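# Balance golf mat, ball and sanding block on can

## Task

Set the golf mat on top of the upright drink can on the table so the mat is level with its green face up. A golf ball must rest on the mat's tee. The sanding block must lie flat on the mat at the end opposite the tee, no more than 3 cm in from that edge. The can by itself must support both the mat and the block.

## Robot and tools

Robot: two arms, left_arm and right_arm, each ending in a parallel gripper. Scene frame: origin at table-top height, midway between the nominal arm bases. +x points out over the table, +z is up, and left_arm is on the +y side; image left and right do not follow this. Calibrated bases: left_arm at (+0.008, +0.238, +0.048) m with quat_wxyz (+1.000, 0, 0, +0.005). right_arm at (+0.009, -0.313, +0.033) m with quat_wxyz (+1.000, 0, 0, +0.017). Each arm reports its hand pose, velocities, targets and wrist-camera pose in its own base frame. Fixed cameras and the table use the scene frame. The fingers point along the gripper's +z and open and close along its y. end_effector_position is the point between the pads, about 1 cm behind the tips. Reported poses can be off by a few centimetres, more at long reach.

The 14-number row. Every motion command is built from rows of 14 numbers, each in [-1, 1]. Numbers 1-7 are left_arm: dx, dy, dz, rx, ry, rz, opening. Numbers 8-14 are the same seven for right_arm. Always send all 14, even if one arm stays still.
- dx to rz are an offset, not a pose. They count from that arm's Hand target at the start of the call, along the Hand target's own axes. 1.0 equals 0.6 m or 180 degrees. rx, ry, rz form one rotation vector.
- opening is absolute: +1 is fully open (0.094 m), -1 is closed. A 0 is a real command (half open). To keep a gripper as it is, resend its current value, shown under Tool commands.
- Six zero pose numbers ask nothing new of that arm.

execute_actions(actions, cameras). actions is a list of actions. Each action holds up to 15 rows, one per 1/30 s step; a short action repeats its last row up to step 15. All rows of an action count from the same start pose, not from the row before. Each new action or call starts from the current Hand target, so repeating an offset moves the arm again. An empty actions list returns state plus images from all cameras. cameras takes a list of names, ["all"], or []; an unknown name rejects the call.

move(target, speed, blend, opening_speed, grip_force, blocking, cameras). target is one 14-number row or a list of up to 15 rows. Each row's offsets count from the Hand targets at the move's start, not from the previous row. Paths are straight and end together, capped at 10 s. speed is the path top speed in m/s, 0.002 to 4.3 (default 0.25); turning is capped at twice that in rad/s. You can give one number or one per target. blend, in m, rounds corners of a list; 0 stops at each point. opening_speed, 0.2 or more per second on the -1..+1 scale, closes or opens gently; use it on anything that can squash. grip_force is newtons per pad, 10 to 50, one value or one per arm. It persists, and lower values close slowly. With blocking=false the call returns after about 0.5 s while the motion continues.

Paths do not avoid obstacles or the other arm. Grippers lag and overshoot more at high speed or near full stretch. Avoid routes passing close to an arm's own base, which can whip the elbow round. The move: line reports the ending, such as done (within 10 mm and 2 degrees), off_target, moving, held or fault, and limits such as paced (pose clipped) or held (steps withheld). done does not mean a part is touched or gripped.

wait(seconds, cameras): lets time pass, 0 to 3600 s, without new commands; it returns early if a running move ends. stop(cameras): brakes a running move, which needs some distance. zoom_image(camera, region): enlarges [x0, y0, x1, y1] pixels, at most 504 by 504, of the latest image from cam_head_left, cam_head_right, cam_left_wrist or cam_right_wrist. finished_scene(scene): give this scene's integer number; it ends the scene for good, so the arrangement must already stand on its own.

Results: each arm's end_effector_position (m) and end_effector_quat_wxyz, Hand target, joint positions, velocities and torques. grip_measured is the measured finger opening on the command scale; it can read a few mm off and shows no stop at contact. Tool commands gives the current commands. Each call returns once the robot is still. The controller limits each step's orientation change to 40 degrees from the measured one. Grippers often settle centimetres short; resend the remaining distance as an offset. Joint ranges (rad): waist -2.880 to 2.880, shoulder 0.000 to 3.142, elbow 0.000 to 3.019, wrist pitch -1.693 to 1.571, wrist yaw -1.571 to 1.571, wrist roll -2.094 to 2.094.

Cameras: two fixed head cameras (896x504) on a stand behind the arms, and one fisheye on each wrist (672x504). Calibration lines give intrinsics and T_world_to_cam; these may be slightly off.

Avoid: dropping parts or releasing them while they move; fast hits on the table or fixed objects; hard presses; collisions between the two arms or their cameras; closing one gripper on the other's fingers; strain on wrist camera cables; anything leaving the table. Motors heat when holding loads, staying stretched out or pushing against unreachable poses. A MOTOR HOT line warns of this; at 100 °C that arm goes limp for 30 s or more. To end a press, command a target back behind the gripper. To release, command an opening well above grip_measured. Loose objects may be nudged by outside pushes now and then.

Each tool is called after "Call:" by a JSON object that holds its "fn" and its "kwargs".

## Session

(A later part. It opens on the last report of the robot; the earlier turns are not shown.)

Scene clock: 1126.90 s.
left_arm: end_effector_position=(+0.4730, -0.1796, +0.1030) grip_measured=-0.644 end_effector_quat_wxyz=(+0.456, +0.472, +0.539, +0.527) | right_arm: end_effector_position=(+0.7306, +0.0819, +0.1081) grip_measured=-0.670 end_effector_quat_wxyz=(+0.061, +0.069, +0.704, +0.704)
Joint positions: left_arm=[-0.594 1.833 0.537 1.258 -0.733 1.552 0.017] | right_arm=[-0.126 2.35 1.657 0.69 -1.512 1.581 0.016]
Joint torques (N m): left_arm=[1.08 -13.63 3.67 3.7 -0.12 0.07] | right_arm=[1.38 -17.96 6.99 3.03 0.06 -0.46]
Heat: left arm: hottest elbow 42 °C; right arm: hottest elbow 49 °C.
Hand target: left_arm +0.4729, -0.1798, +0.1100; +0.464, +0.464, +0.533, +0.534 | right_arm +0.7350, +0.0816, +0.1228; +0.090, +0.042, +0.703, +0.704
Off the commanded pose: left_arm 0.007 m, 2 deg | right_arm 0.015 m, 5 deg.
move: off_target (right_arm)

Call:
{"fn": "wait", "kwargs": {"seconds": 0.1, "cameras": ["all"]}}

Call:
{"fn": "zoom_image", "kwargs": {"camera": "cam_right_wrist", "region": [220, 180, 560, 460]}}

Call:
{"fn": "zoom_image", "kwargs": {"camera": "cam_head_right", "region": [280, 30, 560, 190]}}

Scene clock: 1129.40 s.
left_arm: end_effector_position=(+0.4730, -0.1796, +0.1030) grip_measured=-0.644 end_effector_quat_wxyz=(+0.456, +0.472, +0.539, +0.527) | right_arm: end_effector_position=(+0.7306, +0.0819, +0.1081) grip_measured=-0.670 end_effector_quat_wxyz=(+0.061, +0.069, +0.704, +0.704)
Joint positions: left_arm=[-0.594 1.833 0.537 1.258 -0.733 1.552 0.017] | right_arm=[-0.126 2.35 1.657 0.69 -1.512 1.581 0.016]
Joint torques (N m): left_arm=[1.38 -13.98 3.6 3.75 -0.11 0.05] | right_arm=[1.73 -18.26 7.15 2.93 0.07 -0.51]
Heat: left arm: hottest elbow 41 °C; right arm: hottest elbow 49 °C.
Hand target: left_arm +0.4729, -0.1798, +0.1100; +0.464, +0.464, +0.533, +0.534 | right_arm +0.7350, +0.0816, +0.1228; +0.090, +0.042, +0.703, +0.704
Tool commands: left_gripper/opening=-0.85 right_gripper/opening=-0.85
Off the commanded pose: left_arm 0.007 m, 2 deg | right_arm 0.015 m, 5 deg.
wait: 0.10 s; at rest from the start
cam_left_wrist: T_world_to_cam=[[0.01645, 0.09052, -0.99576, 0.11461], [-0.57684, 0.81431, 0.0645, 0.46548], [0.81669, 0.57333, 0.06561, -0.18218]] pos_world=[0.41541, -0.28497, 0.09605]
cam_right_wrist: T_world_to_cam=[[-0.08476, 0.05617, -0.99482, 0.16692], [-0.96912, -0.23666, 0.06921, 0.77764], [-0.23155, 0.96997, 0.07449, 0.19367]] pos_world=[0.81262, -0.01319, 0.09781]

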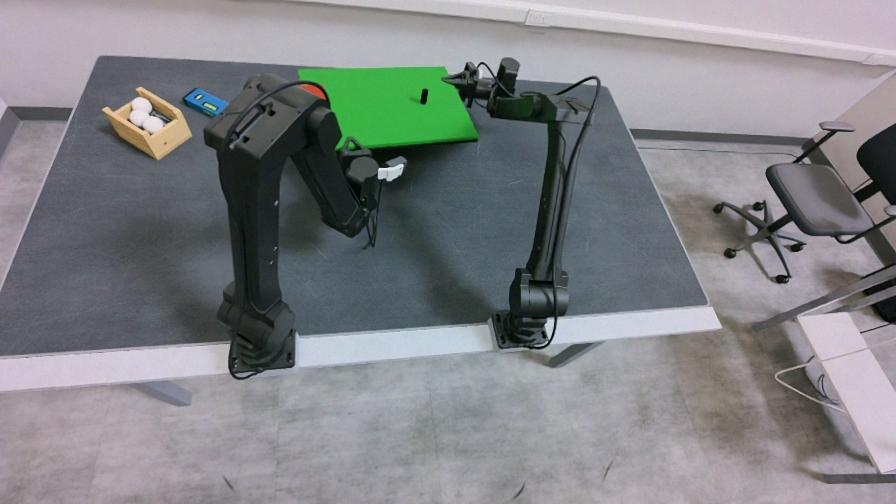

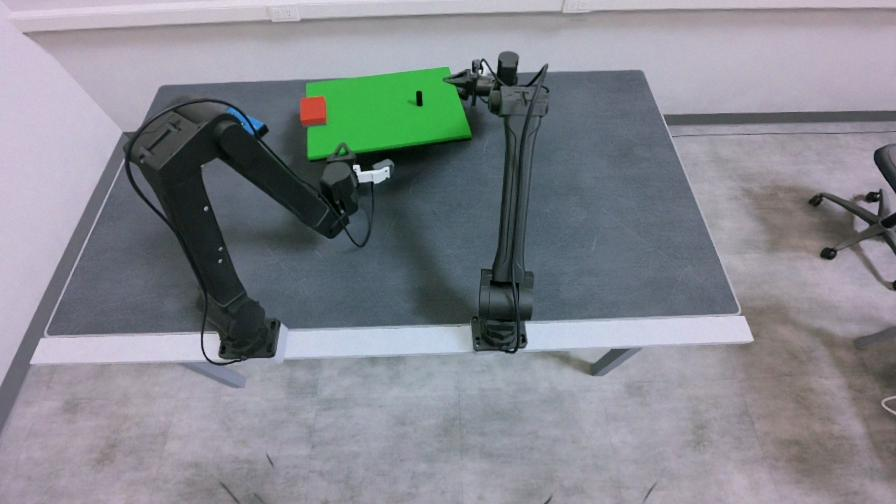

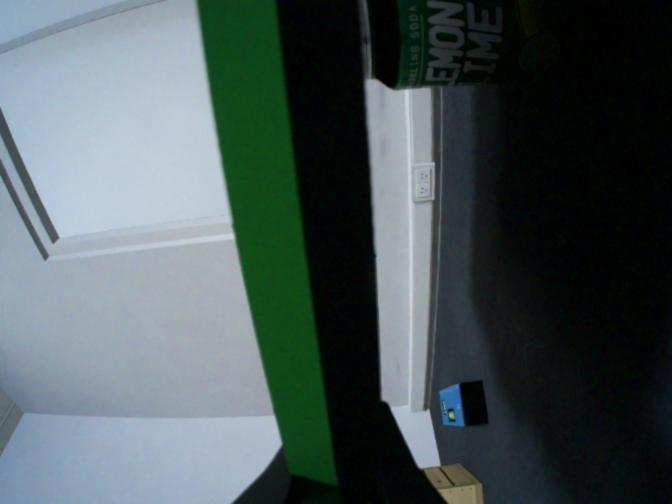

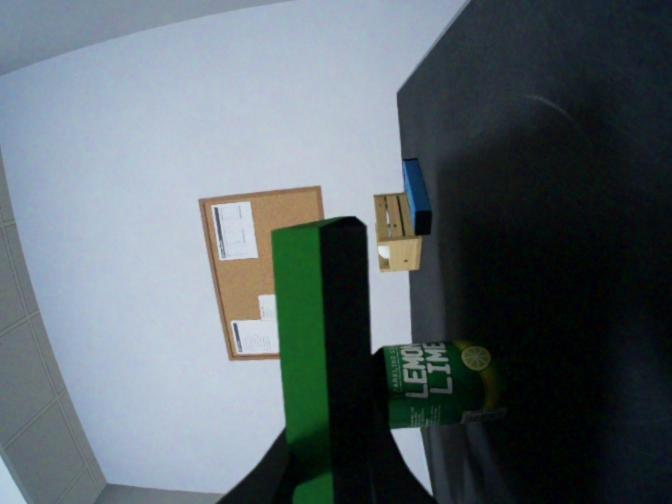

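Scaled by 1.482 from the camera's image (finer frame: 960x720).

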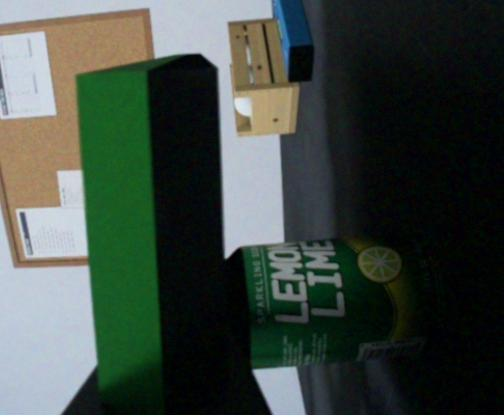

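Scaled by 1.800.

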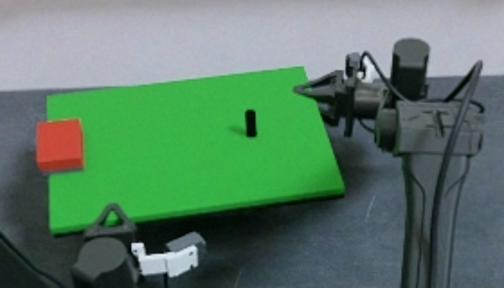

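Call:
{"fn": "move", "kwargs": {"target": [[0,-0.0083,0,0,0,0,-0.85,0.0012,-0.0166,-0.0001,0,0,0,-0.85]], "speed": 0.03}}

Call:
{"fn": "wait", "kwargs": {"seconds": 0.1, "cameras": ["cam_left_wrist","cam_right_wrist"]}}

Scene clock: 1137.87 s.
left_arm: end_effector_position=(+0.4728, -0.1794, +0.1012) grip_measured=-0.644 end_effector_quat_wxyz=(+0.457, +0.471, +0.538, +0.529) | right_arm: end_effector_position=(+0.7305, +0.0819, +0.1076) grip_measured=-0.670 end_effector_quat_wxyz=(+0.065, +0.066, +0.704, +0.704)
Joint positions: left_arm=[-0.594 1.847 0.537 1.281 -0.733 1.558 0.017] | right_arm=[-0.126 2.351 1.657 0.7 -1.513 1.578 0.016]
Joint torques (N m): left_arm=[1.14 -13.57 3.7 3.66 -0.1 -0.03] | right_arm=[1.73 -17.32 7.06 2.88 0.03 -0.47]
Heat: left arm: hottest elbow 41 °C; right arm: hottest elbow 49 °C.
Hand target: left_arm +0.4729, -0.1798, +0.1050; +0.464, +0.464, +0.533, +0.534 | right_arm +0.7349, +0.0817, +0.1127; +0.090, +0.042, +0.703, +0.704
Off the commanded pose: left_arm 0.004 m, 1 deg | right_arm 0.007 m, 4 deg.
move: off_target (right_arm)

Scene clock: 1137.97 s.
left_arm: end_effector_position=(+0.4728, -0.1794, +0.1011) grip_measured=-0.644 end_effector_quat_wxyz=(+0.457, +0.471, +0.538, +0.529) | right_arm: end_effector_position=(+0.7305, +0.0819, +0.1076) grip_measured=-0.670 end_effector_quat_wxyz=(+0.065, +0.066, +0.704, +0.704)
Joint positions: left_arm=[-0.594 1.847 0.537 1.281 -0.733 1.558 0.017] | right_arm=[-0.126 2.351 1.657 0.7 -1.513 1.578 0.016]
Joint torques (N m): left_arm=[1.55 -13.74 3.63 3.56 -0.1 -0.02] | right_arm=[1.61 -17.96 7.43 2.7 0.06 -0.52]
Heat: left arm: hottest elbow 41 °C; right arm: hottest elbow 49 °C.
Hand target: left_arm +0.4728, -0.1798, +0.1049; +0.464, +0.464, +0.533, +0.534 | right_arm +0.7349, +0.0817, +0.1127; +0.090, +0.042, +0.703, +0.704
Tool commands: left_gripper/opening=-0.85 right_gripper/opening=-0.85
Off the commanded pose: left_arm 0.004 m, 1 deg | right_arm 0.007 m, 4 deg.
wait: 0.10 s; no rest
cam_left_wrist: T_world_to_cam=[[0.02328, 0.09101, -0.99558, 0.10951], [-0.57709, 0.8144, 0.06096, 0.46597], [0.81635, 0.57312, 0.07148, -0.18247]] pos_world=[0.41531, -0.28487, 0.09367]
cam_right_wrist: T_world_to_cam=[[-0.07462, 0.05475, -0.99571, 0.15928], [-0.96969, -0.23697, 0.05964, 0.77901], [-0.23268, 0.96997, 0.07077, 0.19482]] pos_world=[0.81261, -0.01309, 0.09835]

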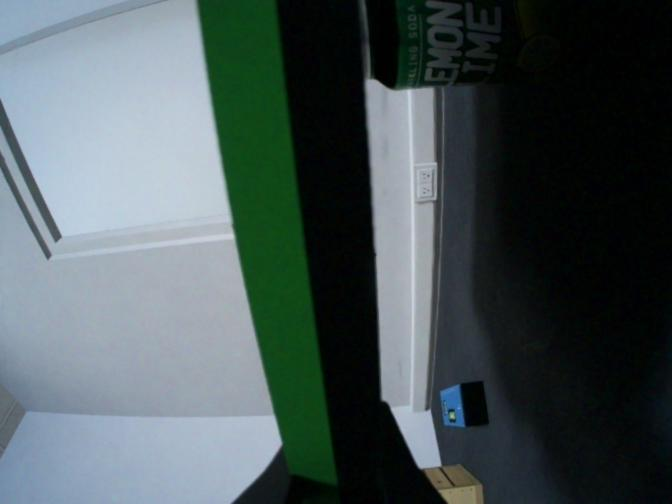

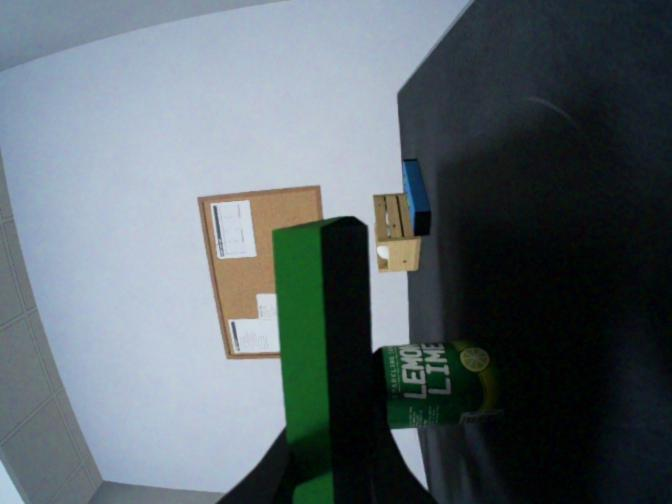

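Call:
{"fn": "move", "kwargs": {"target": [[0,0,0,0,0,0,-0.5,0,0,0,0,0,0,-0.85]], "opening_speed": 0.2, "cameras": ["cam_left_wrist","cam_right_wrist"]}}

Scene clock: 1145.30 s.
left_arm: end_effector_position=(+0.4728, -0.1798, +0.1013) grip_measured=-0.502 end_effector_quat_wxyz=(+0.457, +0.472, +0.536, +0.530) | right_arm: end_effector_position=(+0.7305, +0.0819, +0.1081) grip_measured=-0.670 end_effector_quat_wxyz=(+0.068, +0.062, +0.704, +0.704)
Joint positions: left_arm=[-0.594 1.847 0.537 1.282 -0.731 1.562 0.023] | right_arm=[-0.126 2.352 1.657 0.712 -1.513 1.578 0.016]
Joint torques (N m): left_arm=[1.55 -13.39 3.71 3.43 -0.16 -0.02] | right_arm=[0.85 -17.26 7.09 2.7 0.04 -0.41]
Heat: left arm: hottest elbow 41 °C; right arm: hottest elbow 49 °C.
Hand target: left_arm +0.4729, -0.1798, +0.1049; +0.464, +0.464, +0.533, +0.534 | right_arm +0.7349, +0.0816, +0.1128; +0.090, +0.042, +0.703, +0.704
Off the commanded pose: left_arm 0.004 m, 1 deg | right_arm 0.006 m, 3 deg.
move: done
cam_left_wrist: T_world_to_cam=[[0.02374, 0.09444, -0.99525, 0.11009], [-0.57547, 0.81534, 0.06364, 0.46537], [0.81748, 0.57123, 0.0737, -0.18339]] pos_world=[0.41511, -0.28508, 0.09347]
cam_right_wrist: T_world_to_cam=[[-0.06372, 0.05336, -0.99654, 0.15192], [-0.97029, -0.23686, 0.04936, 0.78053], [-0.23341, 0.97008, 0.06687, 0.19572]] pos_world=[0.81271, -0.01309, 0.09978]

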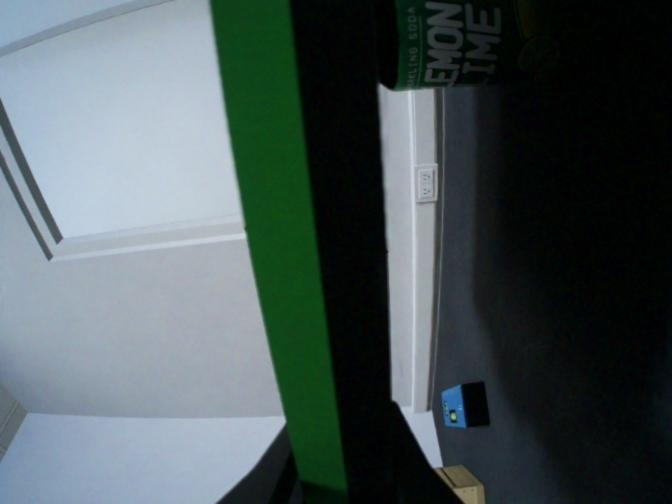

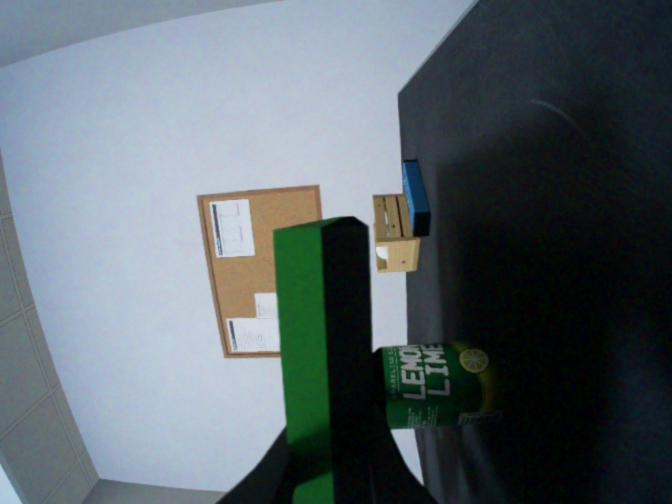

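Call:
{"fn": "move", "kwargs": {"target": [[0,0,0,0,0,0,0.0,0,0,0,0,0,0,-0.85]], "opening_speed": 0.2, "cameras": ["cam_left_wrist","cam_right_wrist"]}}

Scene clock: 1148.93 s.
left_arm: end_effector_position=(+0.4728, -0.1795, +0.1046) grip_measured=-0.003 end_effector_quat_wxyz=(+0.462, +0.467, +0.535, +0.531) | right_arm: end_effector_position=(+0.7305, +0.0819, +0.1101) grip_measured=-0.670 end_effector_quat_wxyz=(+0.078, +0.052, +0.704, +0.704)
Joint positions: left_arm=[-0.594 1.847 0.537 1.298 -0.732 1.564 0.047] | right_arm=[-0.126 2.352 1.657 0.736 -1.513 1.575 0.016]
Joint torques (N m): left_arm=[1.55 -13.57 3.7 2.86 -0.1 -0.09] | right_arm=[1.08 -16.91 7.28 2.51 0.09 -0.22]
Heat: left arm: hottest elbow 41 °C; right arm: hottest elbow 49 °C.
Hand target: left_arm +0.4728, -0.1798, +0.1049; +0.464, +0.464, +0.533, +0.534 | right_arm +0.7349, +0.0816, +0.1128; +0.090, +0.042, +0.703, +0.704
Off the commanded pose: left_arm 0.000 m, 1 deg | right_arm 0.005 m, 2 deg.
move: done
cam_left_wrist: T_world_to_cam=[[0.03655, 0.08817, -0.99543, 0.10619], [-0.57744, 0.81484, 0.05097, 0.46716], [0.81561, 0.57295, 0.08069, -0.18335]] pos_world=[0.41542, -0.28497, 0.09669]
cam_right_wrist: T_world_to_cam=[[-0.0362, 0.04961, -0.99811, 0.13435], [-0.97129, -0.23674, 0.02346, 0.78388], [-0.23512, 0.97031, 0.05675, 0.19797]] pos_world=[0.81279, -0.01319, 0.10447]

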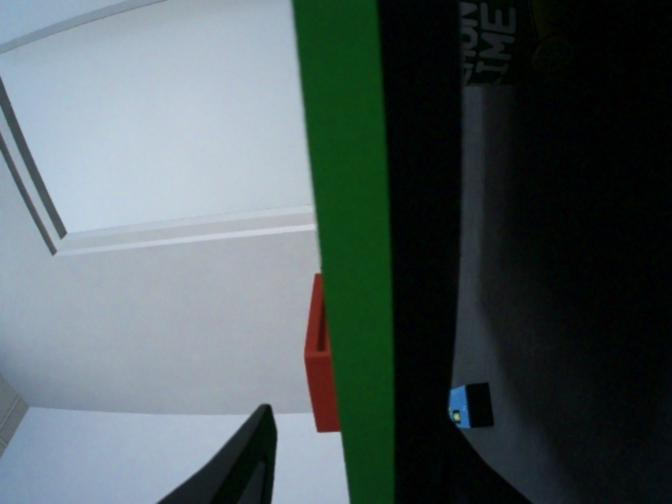

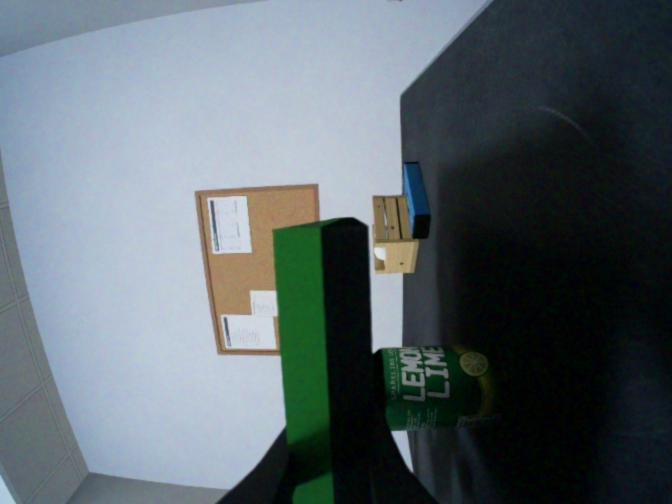

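Call:
{"fn": "move", "kwargs": {"target": [[0,0,0,0,0,0,0.0,0,0,0,0,0,0.024,-0.85]], "speed": 0.05, "cameras": ["cam_left_wrist","cam_right_wrist"]}}

Scene clock: 1159.37 s.
left_arm: end_effector_position=(+0.4728, -0.1795, +0.1046) grip_measured=-0.002 end_effector_quat_wxyz=(+0.462, +0.467, +0.535, +0.531) | right_arm: end_effector_position=(+0.7305, +0.0819, +0.1101) grip_measured=-0.670 end_effector_quat_wxyz=(+0.073, +0.057, +0.704, +0.704)
Joint positions: left_arm=[-0.594 1.847 0.537 1.298 -0.732 1.564 0.047] | right_arm=[-0.126 2.352 1.657 0.736 -1.513 1.59 0.016]
Joint torques (N m): left_arm=[1.38 -13.39 3.71 2.88 -0.08 -0.08] | right_arm=[1.32 -17.9 7.36 1.09 0.06 0.2]
Heat: left arm: hottest elbow 40 °C; right arm: hottest elbow 49 °C.
Hand target: left_arm +0.4728, -0.1798, +0.1049; +0.464, +0.464, +0.533, +0.534 | right_arm +0.7349, +0.0817, +0.1128; +0.063, +0.068, +0.701, +0.707
Off the commanded pose: left_arm 0.000 m, 1 deg | right_arm 0.005 m, 2 deg.
move: done
cam_left_wrist: T_world_to_cam=[[0.03655, 0.08817, -0.99543, 0.10619], [-0.57744, 0.81484, 0.05097, 0.46716], [0.81561, 0.57295, 0.08069, -0.18335]] pos_world=[0.41542, -0.28497, 0.09669]
cam_right_wrist: T_world_to_cam=[[-0.05109, 0.05242, -0.99732, 0.14486], [-0.97084, -0.23681, 0.03729, 0.78206], [-0.23422, 0.97014, 0.06299, 0.19657]] pos_world=[0.8127, -0.01309, 0.10292]

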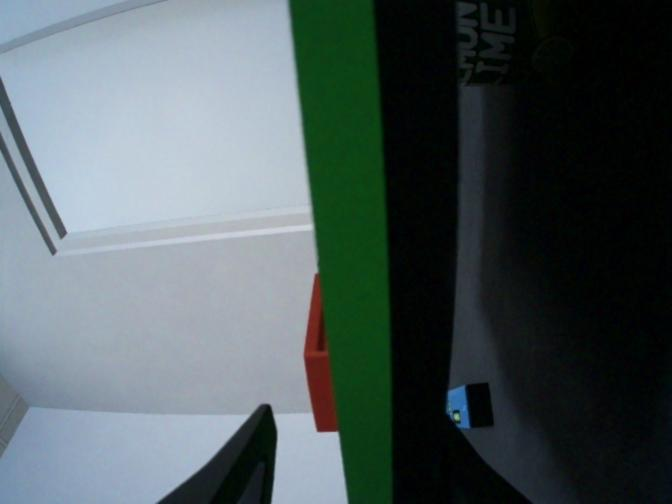

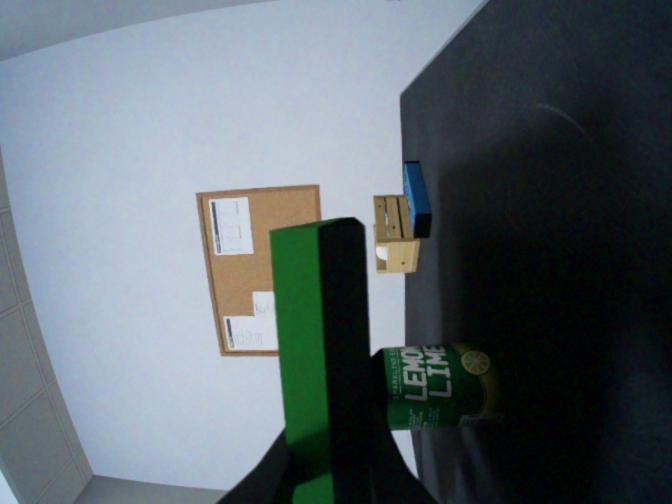

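Call:
{"fn": "move", "kwargs": {"target": [[0,0,0,0,0,0,0.0,0,0,0,0,0,0.022,-0.85]], "speed": 0.05, "cameras": ["cam_left_wrist","cam_right_wrist"]}}

Scene clock: 1162.40 s.
left_arm: end_effector_position=(+0.4728, -0.1795, +0.1046) grip_measured=-0.002 end_effector_quat_wxyz=(+0.462, +0.467, +0.535, +0.531) | right_arm: end_effector_position=(+0.7306, +0.0819, +0.1058) grip_measured=-0.670 end_effector_quat_wxyz=(+0.053, +0.078, +0.703, +0.705)
Joint positions: left_arm=[-0.594 1.847 0.537 1.298 -0.732 1.564 0.047] | right_arm=[-0.126 2.352 1.657 0.685 -1.512 1.596 0.016]
Joint torques (N m): left_arm=[1.26 -13.63 3.7 2.93 -0.11 -0.06] | right_arm=[1.32 -18.14 7.09 0.7 0.01 0.33]
Heat: left arm: hottest elbow 40 °C; right arm: hottest elbow 48 °C.
Hand target: left_arm +0.4728, -0.1798, +0.1049; +0.464, +0.464, +0.533, +0.534 | right_arm +0.7349, +0.0817, +0.1128; +0.039, +0.092, +0.698, +0.709
Off the commanded pose: left_arm 0.000 m, 1 deg | right_arm 0.008 m, 2 deg.
move: done
cam_left_wrist: T_world_to_cam=[[0.03655, 0.08817, -0.99543, 0.10619], [-0.57744, 0.81484, 0.05097, 0.46716], [0.81561, 0.57295, 0.08069, -0.18335]] pos_world=[0.41542, -0.28497, 0.09669]
cam_right_wrist: T_world_to_cam=[[-0.10753, 0.05998, -0.99239, 0.18065], [-0.9673, -0.23694, 0.09049, 0.77413], [-0.22971, 0.96967, 0.0835, 0.19149]] pos_world=[0.81223, -0.0131, 0.09323]

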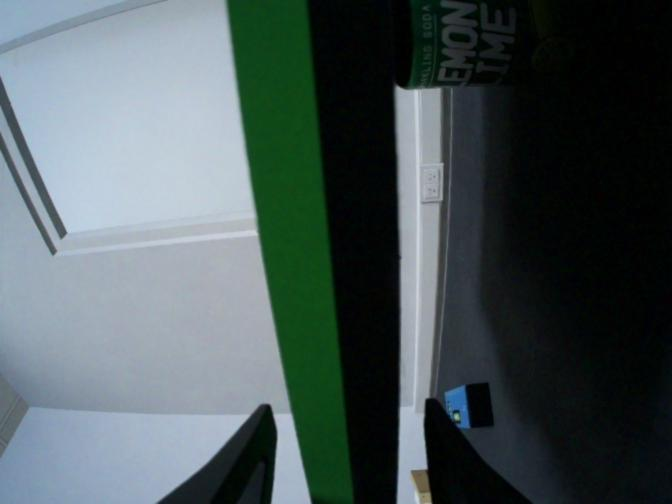

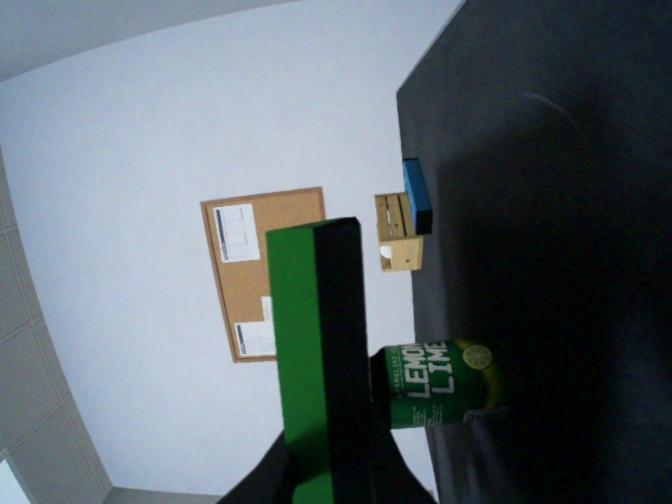

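Call:
{"fn": "move", "kwargs": {"target": [[0,0,0,0,0,0,0.0,0,0,0,0,0,0,-0.5]], "opening_speed": 0.2, "cameras": ["cam_left_wrist","cam_right_wrist"]}}

Scene clock: 1167.37 s.
left_arm: end_effector_position=(+0.4728, -0.1795, +0.1046) grip_measured=-0.002 end_effector_quat_wxyz=(+0.462, +0.467, +0.535, +0.531) | right_arm: end_effector_position=(+0.7306, +0.0819, +0.1066) grip_measured=-0.502 end_effector_quat_wxyz=(+0.033, +0.097, +0.700, +0.706)
Joint positions: left_arm=[-0.594 1.847 0.537 1.298 -0.732 1.564 0.047] | right_arm=[-0.126 2.352 1.657 0.694 -1.512 1.66 0.023]
Joint torques (N m): left_arm=[1.49 -13.68 3.62 2.81 -0.08 -0.05] | right_arm=[1.38 -18.14 7.21 2.26 -0.03 -0.03]
Heat: left arm: hottest elbow 40 °C; right arm: hottest elbow 48 °C.
Hand target: left_arm +0.4728, -0.1798, +0.1049; +0.464, +0.464, +0.533, +0.534 | right_arm +0.7349, +0.0817, +0.1128; +0.039, +0.092, +0.698, +0.709
Off the commanded pose: left_arm 0.000 m, 1 deg | right_arm 0.008 m, 1 deg.
move: done
cam_left_wrist: T_world_to_cam=[[0.03655, 0.08817, -0.99543, 0.10619], [-0.57744, 0.81484, 0.05097, 0.46716], [0.81561, 0.57295, 0.08069, -0.18335]] pos_world=[0.41542, -0.28497, 0.09669]
cam_right_wrist: T_world_to_cam=[[-0.16089, 0.07043, -0.98446, 0.21872], [-0.96109, -0.2381, 0.14004, 0.7644], [-0.22454, 0.96868, 0.106, 0.1853]] pos_world=[0.81146, -0.0129, 0.08864]

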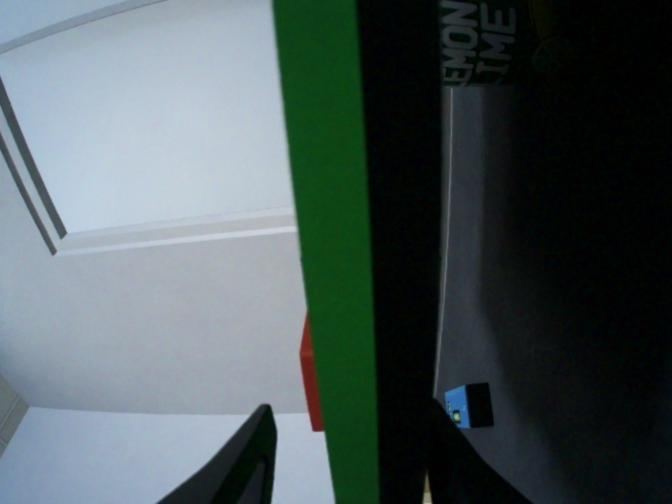

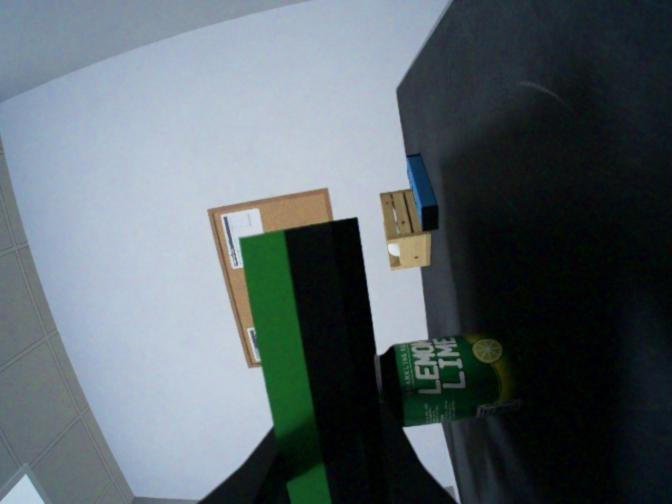

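Call:
{"fn": "zoom_image", "kwargs": {"camera": "cam_right_wrist", "region": [200, 190, 440, 450]}}

Call:
{"fn": "zoom_image", "kwargs": {"camera": "cam_left_wrist", "region": [200, 330, 560, 504]}}

Scaled by 1.938 from the camera's image (finer frame: 960x720).

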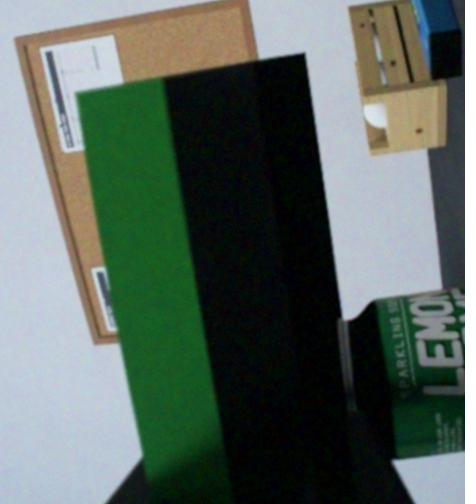

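Scaled by 1.400 from the camera's image (finer frame: 960x720).

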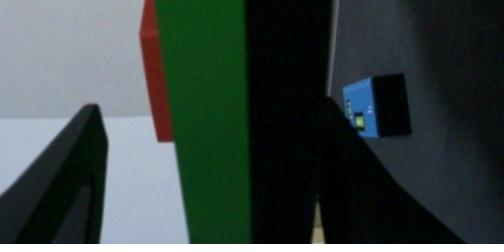

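Call:
{"fn": "move", "kwargs": {"target": [[0,0,0,0,0,0,0.0,0,0,0,0,0,0,-0.2]], "opening_speed": 0.2, "cameras": ["cam_left_wrist","cam_right_wrist"]}}

Scene clock: 1191.27 s.
left_arm: end_effector_position=(+0.4728, -0.1795, +0.1046) grip_measured=-0.002 end_effector_quat_wxyz=(+0.462, +0.467, +0.535, +0.531) | right_arm: end_effector_position=(+0.7305, +0.0819, +0.1096) grip_measured=-0.203 end_effector_quat_wxyz=(+0.033, +0.097, +0.700, +0.707)
Joint positions: left_arm=[-0.594 1.847 0.537 1.298 -0.732 1.564 0.047] | right_arm=[-0.126 2.352 1.657 0.73 -1.512 1.697 0.037]
Joint torques (N m): left_arm=[1.38 -13.39 3.69 2.91 -0.1 -0.08] | right_arm=[0.97 -17.38 7.45 2.17 0.06 -0.01]
Heat: left arm: hottest elbow 40 °C; right arm: hottest elbow 48 °C.
Hand target: left_arm +0.4728, -0.1798, +0.1049; +0.464, +0.464, +0.533, +0.534 | right_arm +0.7349, +0.0817, +0.1128; +0.039, +0.092, +0.698, +0.709
Off the commanded pose: left_arm 0.000 m, 1 deg | right_arm 0.005 m, 1 deg.
move: done
cam_left_wrist: T_world_to_cam=[[0.03655, 0.08817, -0.99543, 0.10619], [-0.57744, 0.81484, 0.05097, 0.46716], [0.81561, 0.57295, 0.08069, -0.18335]] pos_world=[0.41542, -0.28497, 0.09669]
cam_right_wrist: T_world_to_cam=[[-0.16162, 0.07279, -0.98416, 0.22205], [-0.96097, -0.23852, 0.14017, 0.76379], [-0.22455, 0.9684, 0.10849, 0.18476]] pos_world=[0.81136, -0.0129, 0.09143]

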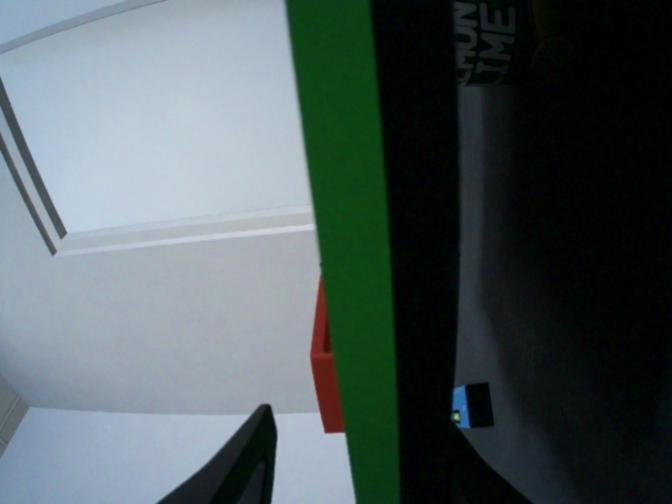

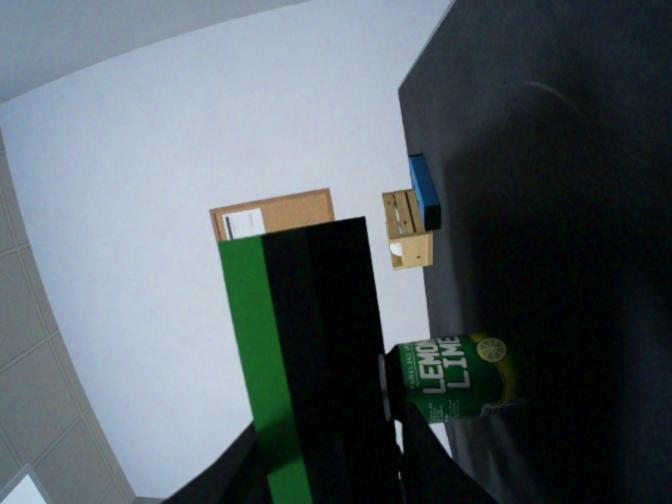

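Call:
{"fn": "move", "kwargs": {"target": [[0,0,0,0,0,0,-0.85,0,0,0,0,0,-0.0205,-0.85]], "opening_speed": 0.25, "speed": 0.05, "cameras": ["cam_left_wrist","cam_right_wrist"]}}

Scene clock: 1200.77 s.
left_arm: end_effector_position=(+0.4728, -0.1795, +0.1029) grip_measured=-0.638 end_effector_quat_wxyz=(+0.460, +0.468, +0.535, +0.531) | right_arm: end_effector_position=(+0.7305, +0.0819, +0.1097) grip_measured=-0.672 end_effector_quat_wxyz=(+0.048, +0.083, +0.701, +0.706)
Joint positions: left_arm=[-0.594 1.851 0.537 1.298 -0.732 1.564 0.017] | right_arm=[-0.126 2.354 1.657 0.743 -1.512 1.668 0.015]
Joint torques (N m): left_arm=[1.14 -13.8 3.59 2.81 -0.1 -0.07] | right_arm=[1.73 -16.79 7.36 2.28 0.07 -0.25]
Heat: left arm: hottest elbow 40 °C; right arm: hottest elbow 48 °C.
Hand target: left_arm +0.4728, -0.1798, +0.1049; +0.464, +0.464, +0.533, +0.534 | right_arm +0.7349, +0.0817, +0.1127; +0.062, +0.070, +0.701, +0.707
Off the commanded pose: left_arm 0.002 m, 1 deg | right_arm 0.005 m, 2 deg.
move: done
cam_left_wrist: T_world_to_cam=[[0.03367, 0.09005, -0.99537, 0.10621], [-0.57733, 0.81471, 0.05418, 0.46672], [0.81582, 0.57283, 0.07942, -0.18318]] pos_world=[0.41532, -0.28487, 0.09498]
cam_right_wrist: T_world_to_cam=[[-0.12222, 0.06612, -0.9903, 0.19443], [-0.96593, -0.23725, 0.10337, 0.77135], [-0.22811, 0.9692, 0.09286, 0.18897]] pos_world=[0.81194, -0.013, 0.09527]

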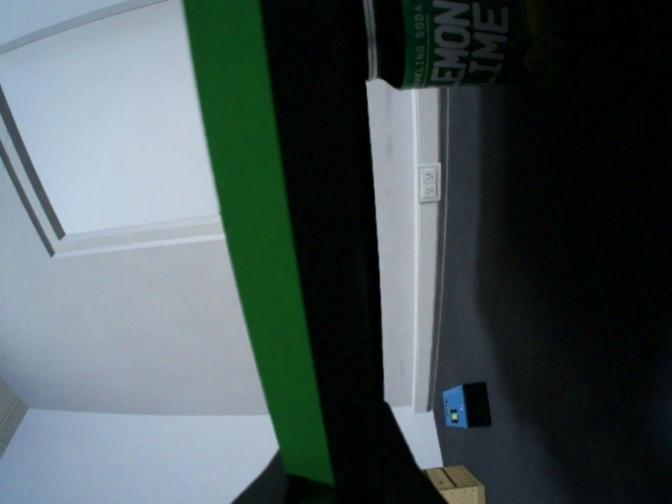

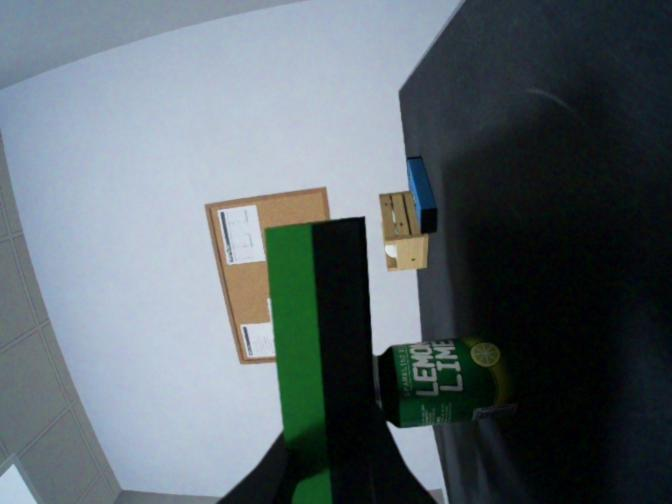

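Call:
{"fn": "move", "kwargs": {"target": [[0,0.0417,0,0,0,0,-0.85,0.001,0.0867,0.0006,0,0,0,-0.85]], "speed": 0.04}}

Scene clock: 1204.57 s.
left_arm: end_effector_position=(+0.4728, -0.1796, +0.1118) grip_measured=-0.639 end_effector_quat_wxyz=(+0.454, +0.474, +0.539, +0.528) | right_arm: end_effector_position=(+0.7306, +0.0819, +0.1146) grip_measured=-0.672 end_effector_quat_wxyz=(+0.042, +0.089, +0.701, +0.707)
Joint positions: left_arm=[-0.594 1.798 0.535 1.224 -0.732 1.555 0.017] | right_arm=[-0.126 2.346 1.657 0.735 -1.512 1.685 0.015]
Joint torques (N m): left_arm=[1.2 -16.97 3.95 2.13 -0.14 0.05] | right_arm=[2.02 -21.77 7.45 1.39 0.07 0.02]
Heat: left arm: hottest elbow 39 °C; right arm: hottest elbow 48 °C.
Hand target: left_arm +0.4728, -0.1798, +0.1300; +0.464, +0.464, +0.533, +0.534 | right_arm +0.7349, +0.0816, +0.1646; +0.062, +0.070, +0.701, +0.707
Off the commanded pose: left_arm 0.018 m, 2 deg | right_arm 0.050 m, 3 deg.
move: off_target (left_arm, right_arm)

Call:
{"fn": "move", "kwargs": {"target": [[0,0.0133,0,-0.01,0,0,-0.85,0,0.0339,0,0,0,-0.02,-0.85],[-0.0279,0.0133,0.0247,-0.01,0,0,-0.85,-0.0317,0.0339,-0.0191,0,0,-0.02,-0.85]], "speed": 0.03, "cameras": ["cam_left_wrist","cam_right_wrist"]}}

Scene clock: 1211.57 s.
left_arm: end_effector_position=(+0.4770, -0.1833, +0.1208) grip_measured=-0.643 end_effector_quat_wxyz=(+0.461, +0.467, +0.535, +0.532) | right_arm: end_effector_position=(+0.7330, +0.0770, +0.1331) grip_measured=-0.672 end_effector_quat_wxyz=(+0.048, +0.078, +0.702, +0.707)
Joint positions: left_arm=[-0.597 1.794 0.55 1.233 -0.736 1.567 0.017] | right_arm=[-0.133 2.327 1.674 0.725 -1.524 1.685 0.015]
Joint torques (N m): left_arm=[1.08 -14.51 7.2 2.3 -0.24 0.18] | right_arm=[0.44 -19.66 11.19 1.4 -0.11 -0.03]
Heat: left arm: hottest elbow 40 °C; right arm: hottest elbow 48 °C.
Hand target: left_arm +0.4897, -0.1943, +0.1380; +0.471, +0.457, +0.525, +0.542 | right_arm +0.7517, +0.0665, +0.1849; +0.084, +0.048, +0.703, +0.705
Off the commanded pose: left_arm 0.024 m, 2 deg | right_arm 0.056 m, 5 deg.
move: off_target (left_arm, right_arm)
cam_left_wrist: T_world_to_cam=[[0.03736, 0.0897, -0.99527, 0.12238], [-0.5784, 0.81412, 0.05166, 0.47212], [0.8149, 0.57373, 0.0823, -0.18557]] pos_world=[0.41972, -0.28887, 0.11269]
cam_right_wrist: T_world_to_cam=[[-0.11402, 0.06444, -0.99139, 0.21263], [-0.96533, -0.24303, 0.09522, 0.77126], [-0.2348, 0.96788, 0.08992, 0.19756]] pos_world=[0.81515, -0.01748, 0.1196]

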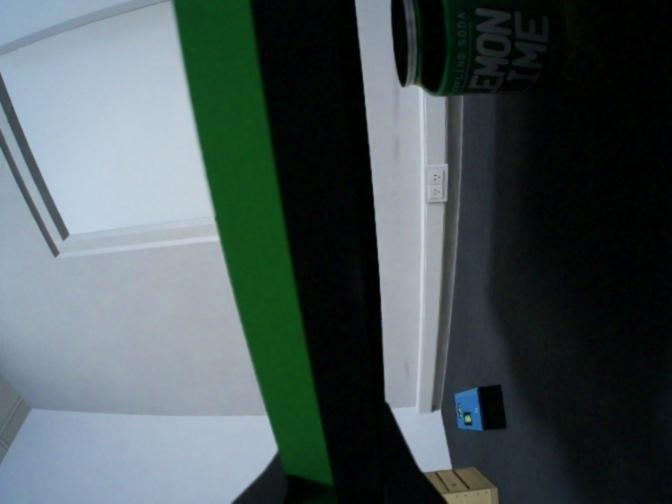

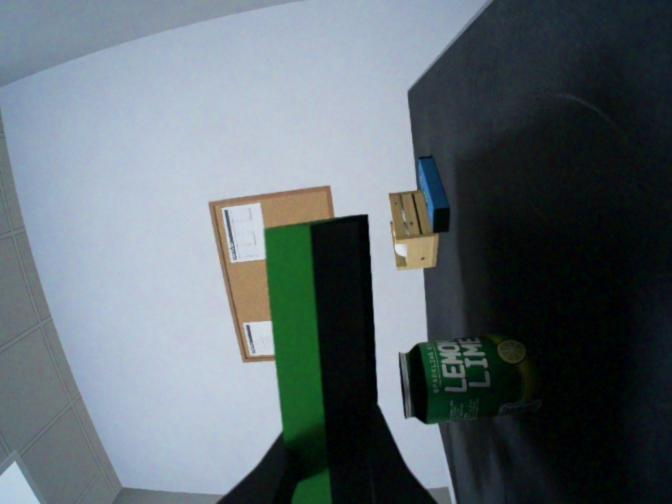

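Call:
{"fn": "move", "kwargs": {"target": [[-0.023,-0.0006,0.0203,0,0,0,-0.85,-0.0262,-0.0012,-0.0129,0,0,0,-0.85]], "speed": 0.03}}

Scene clock: 1216.53 s.
left_arm: end_effector_position=(+0.4921, -0.1952, +0.1264) grip_measured=-0.643 end_effector_quat_wxyz=(+0.466, +0.462, +0.534, +0.534) | right_arm: end_effector_position=(+0.7476, +0.0653, +0.1451) grip_measured=-0.672 end_effector_quat_wxyz=(+0.055, +0.073, +0.702, +0.706)
Joint positions: left_arm=[-0.601 1.81 0.604 1.213 -0.742 1.571 0.017] | right_arm=[-0.146 2.344 1.744 0.69 -1.535 1.686 0.015]
Joint torques (N m): left_arm=[0.79 -14.39 7.36 1.96 -0.2 0.14] | right_arm=[0.56 -19.25 12.01 1.39 -0.04 -0.12]
Heat: left arm: hottest elbow 40 °C; right arm: hottest elbow 49 °C.
Hand target: left_arm +0.5038, -0.2061, +0.1380; +0.471, +0.457, +0.525, +0.542 | right_arm +0.7657, +0.0560, +0.1847; +0.084, +0.048, +0.703, +0.705
Off the commanded pose: left_arm 0.020 m, 2 deg | right_arm 0.045 m, 4 deg.
move: off_target (left_arm, right_arm)

Call:
{"fn": "move", "kwargs": {"target": [[0.0242,-0.0378,-0.018,0,0,0,-0.85,0.0342,-0.0569,0.0124,0,0,0,-0.85]], "speed": 0.03}}

Scene clock: 1220.93 s.
left_arm: end_effector_position=(+0.4916, -0.1957, +0.1108) grip_measured=-0.643 end_effector_quat_wxyz=(+0.469, +0.461, +0.532, +0.534) | right_arm: end_effector_position=(+0.7464, +0.0654, +0.1345) grip_measured=-0.672 end_effector_quat_wxyz=(+0.062, +0.071, +0.703, +0.705)
Joint positions: left_arm=[-0.601 1.868 0.604 1.277 -0.736 1.572 0.017] | right_arm=[-0.146 2.353 1.732 0.689 -1.529 1.652 0.015]
Joint torques (N m): left_arm=[2.02 -14.56 3.74 3.43 0.01 0.11] | right_arm=[1.03 -19.08 7.02 2.48 0.1 -0.33]
Heat: left arm: hottest elbow 40 °C; right arm: hottest elbow 49 °C.
Hand target: left_arm +0.4918, -0.1932, +0.1149; +0.471, +0.457, +0.525, +0.542 | right_arm +0.7487, +0.0671, +0.1497; +0.084, +0.048, +0.703, +0.705
Off the commanded pose: left_arm 0.005 m, 1 deg | right_arm 0.015 m, 4 deg.
move: off_target (right_arm)

Call:
{"fn": "move", "kwargs": {"target": [[0,-0.0117,-0.0004,0,0,0,-0.85,0.0025,-0.05,-0.0004,0,0,0,-0.85]], "speed": 0.03, "cameras": ["cam_left_wrist","cam_right_wrist"]}}

Scene clock: 1222.97 s.
left_arm: end_effector_position=(+0.4910, -0.1953, +0.1000) grip_measured=-0.644 end_effector_quat_wxyz=(+0.464, +0.467, +0.531, +0.534) | right_arm: end_effector_position=(+0.7462, +0.0655, +0.1125) grip_measured=-0.672 end_effector_quat_wxyz=(+0.058, +0.075, +0.702, +0.705)
Joint positions: left_arm=[-0.601 1.897 0.604 1.292 -0.736 1.576 0.017] | right_arm=[-0.146 2.385 1.732 0.694 -1.529 1.637 0.015]
Joint torques (N m): left_arm=[1.67 -14.97 3.64 4.01 0 0.07] | right_arm=[1.9 -18.49 7.13 2.86 -0.02 -0.52]
Heat: left arm: hottest elbow 40 °C; right arm: hottest elbow 48 °C.
Hand target: left_arm +0.4918, -0.1931, +0.1079; +0.471, +0.457, +0.525, +0.542 | right_arm +0.7487, +0.0671, +0.1195; +0.084, +0.048, +0.703, +0.705
Off the commanded pose: left_arm 0.008 m, 2 deg | right_arm 0.008 m, 4 deg.
move: off_target (right_arm)
cam_left_wrist: T_world_to_cam=[[0.04493, 0.09318, -0.99464, 0.09914], [-0.5753, 0.81638, 0.05049, 0.48999], [0.81671, 0.56995, 0.09029, -0.19086]] pos_world=[0.43332, -0.30048, 0.0911]
cam_right_wrist: T_world_to_cam=[[-0.0965, 0.06073, -0.99348, 0.18189], [-0.96903, -0.23368, 0.07984, 0.78706], [-0.22731, 0.97041, 0.0814, 0.20886]] pos_world=[0.82771, -0.02981, 0.10086]

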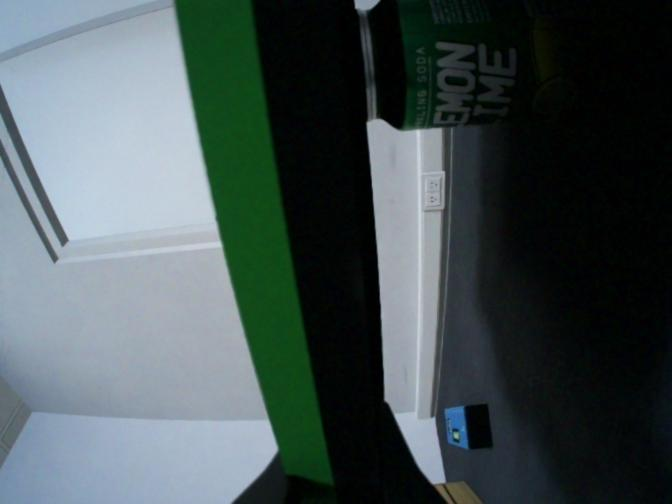

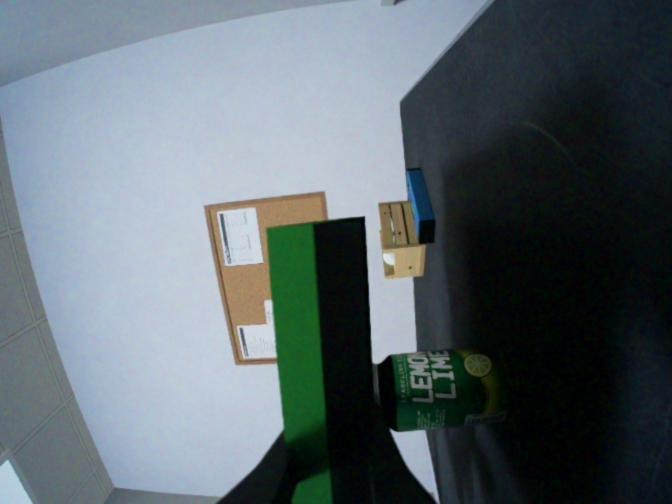

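Call:
{"fn": "move", "kwargs": {"target": [[0,0,0,0,0,0,-0.85,0.0005,-0.0108,0,0,0,0,-0.85]], "speed": 0.03}}

Scene clock: 1226.40 s.
left_arm: end_effector_position=(+0.4910, -0.1954, +0.1003) grip_measured=-0.644 end_effector_quat_wxyz=(+0.462, +0.468, +0.530, +0.535) | right_arm: end_effector_position=(+0.7461, +0.0655, +0.1105) grip_measured=-0.672 end_effector_quat_wxyz=(+0.060, +0.073, +0.703, +0.705)
Joint positions: left_arm=[-0.601 1.897 0.604 1.294 -0.735 1.583 0.017] | right_arm=[-0.146 2.388 1.732 0.702 -1.529 1.636 0.015]
Joint torques (N m): left_arm=[1.55 -15.03 3.66 3.77 0.01 0.02] | right_arm=[1.96 -18.26 7.21 2.69 0 -0.49]
Heat: left arm: hottest elbow 40 °C; right arm: hottest elbow 48 °C.
Hand target: left_arm +0.4918, -0.1932, +0.1080; +0.471, +0.457, +0.525, +0.542 | right_arm +0.7487, +0.0672, +0.1131; +0.084, +0.048, +0.703, +0.705
Off the commanded pose: left_arm 0.008 m, 2 deg | right_arm 0.004 m, 4 deg.
move: off_target (right_arm)

Call:
{"fn": "move", "kwargs": {"target": [[0,0,0,0,0,0,-0.85,0.0005,-0.0067,0,0,0,0.018,-0.85]], "speed": 0.03, "cameras": ["cam_left_wrist","cam_right_wrist"]}}

Scene clock: 1229.03 s.
left_arm: end_effector_position=(+0.4910, -0.1954, +0.1003) grip_measured=-0.644 end_effector_quat_wxyz=(+0.462, +0.468, +0.530, +0.535) | right_arm: end_effector_position=(+0.7461, +0.0655, +0.1100) grip_measured=-0.672 end_effector_quat_wxyz=(+0.059, +0.074, +0.703, +0.705)
Joint positions: left_arm=[-0.601 1.897 0.604 1.294 -0.735 1.583 0.017] | right_arm=[-0.146 2.389 1.732 0.703 -1.529 1.638 0.015]
Joint torques (N m): left_arm=[2.02 -15.09 3.73 3.92 0 0] | right_arm=[1.08 -18.02 7.04 2.29 0.05 -0.11]
Heat: left arm: hottest elbow 40 °C; right arm: hottest elbow 48 °C.
Hand target: left_arm +0.4918, -0.1931, +0.1079; +0.471, +0.457, +0.525, +0.542 | right_arm +0.7486, +0.0672, +0.1092; +0.064, +0.068, +0.701, +0.707
Off the commanded pose: left_arm 0.008 m, 2 deg | right_arm 0.003 m, 1 deg.
move: done
cam_left_wrist: T_world_to_cam=[[0.04533, 0.09899, -0.99406, 0.10037], [-0.57502, 0.81628, 0.05507, 0.48944], [0.81688, 0.56911, 0.09392, -0.19149]] pos_world=[0.43332, -0.30048, 0.0908]
cam_right_wrist: T_world_to_cam=[[-0.09316, 0.06014, -0.99383, 0.17686], [-0.96929, -0.23366, 0.07672, 0.78767], [-0.2276, 0.97046, 0.08006, 0.2094]] pos_world=[0.82761, -0.0298, 0.09857]

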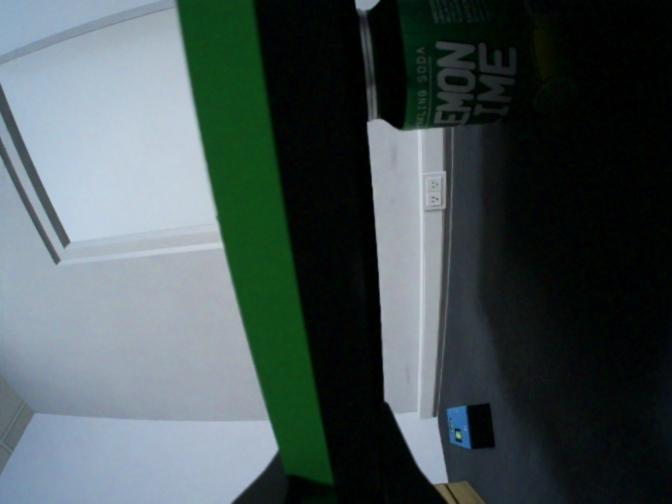

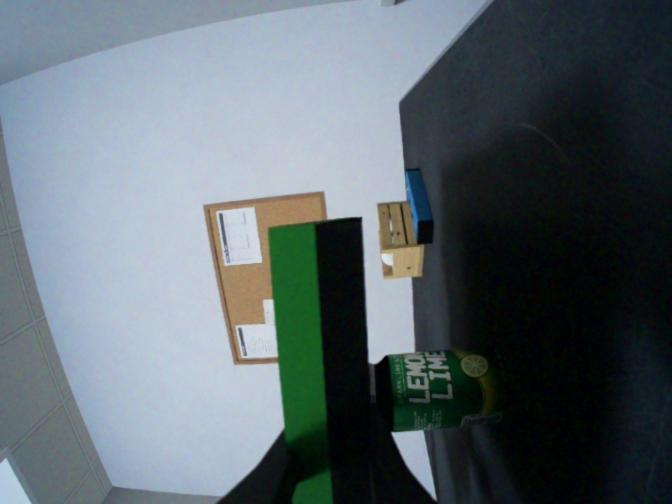

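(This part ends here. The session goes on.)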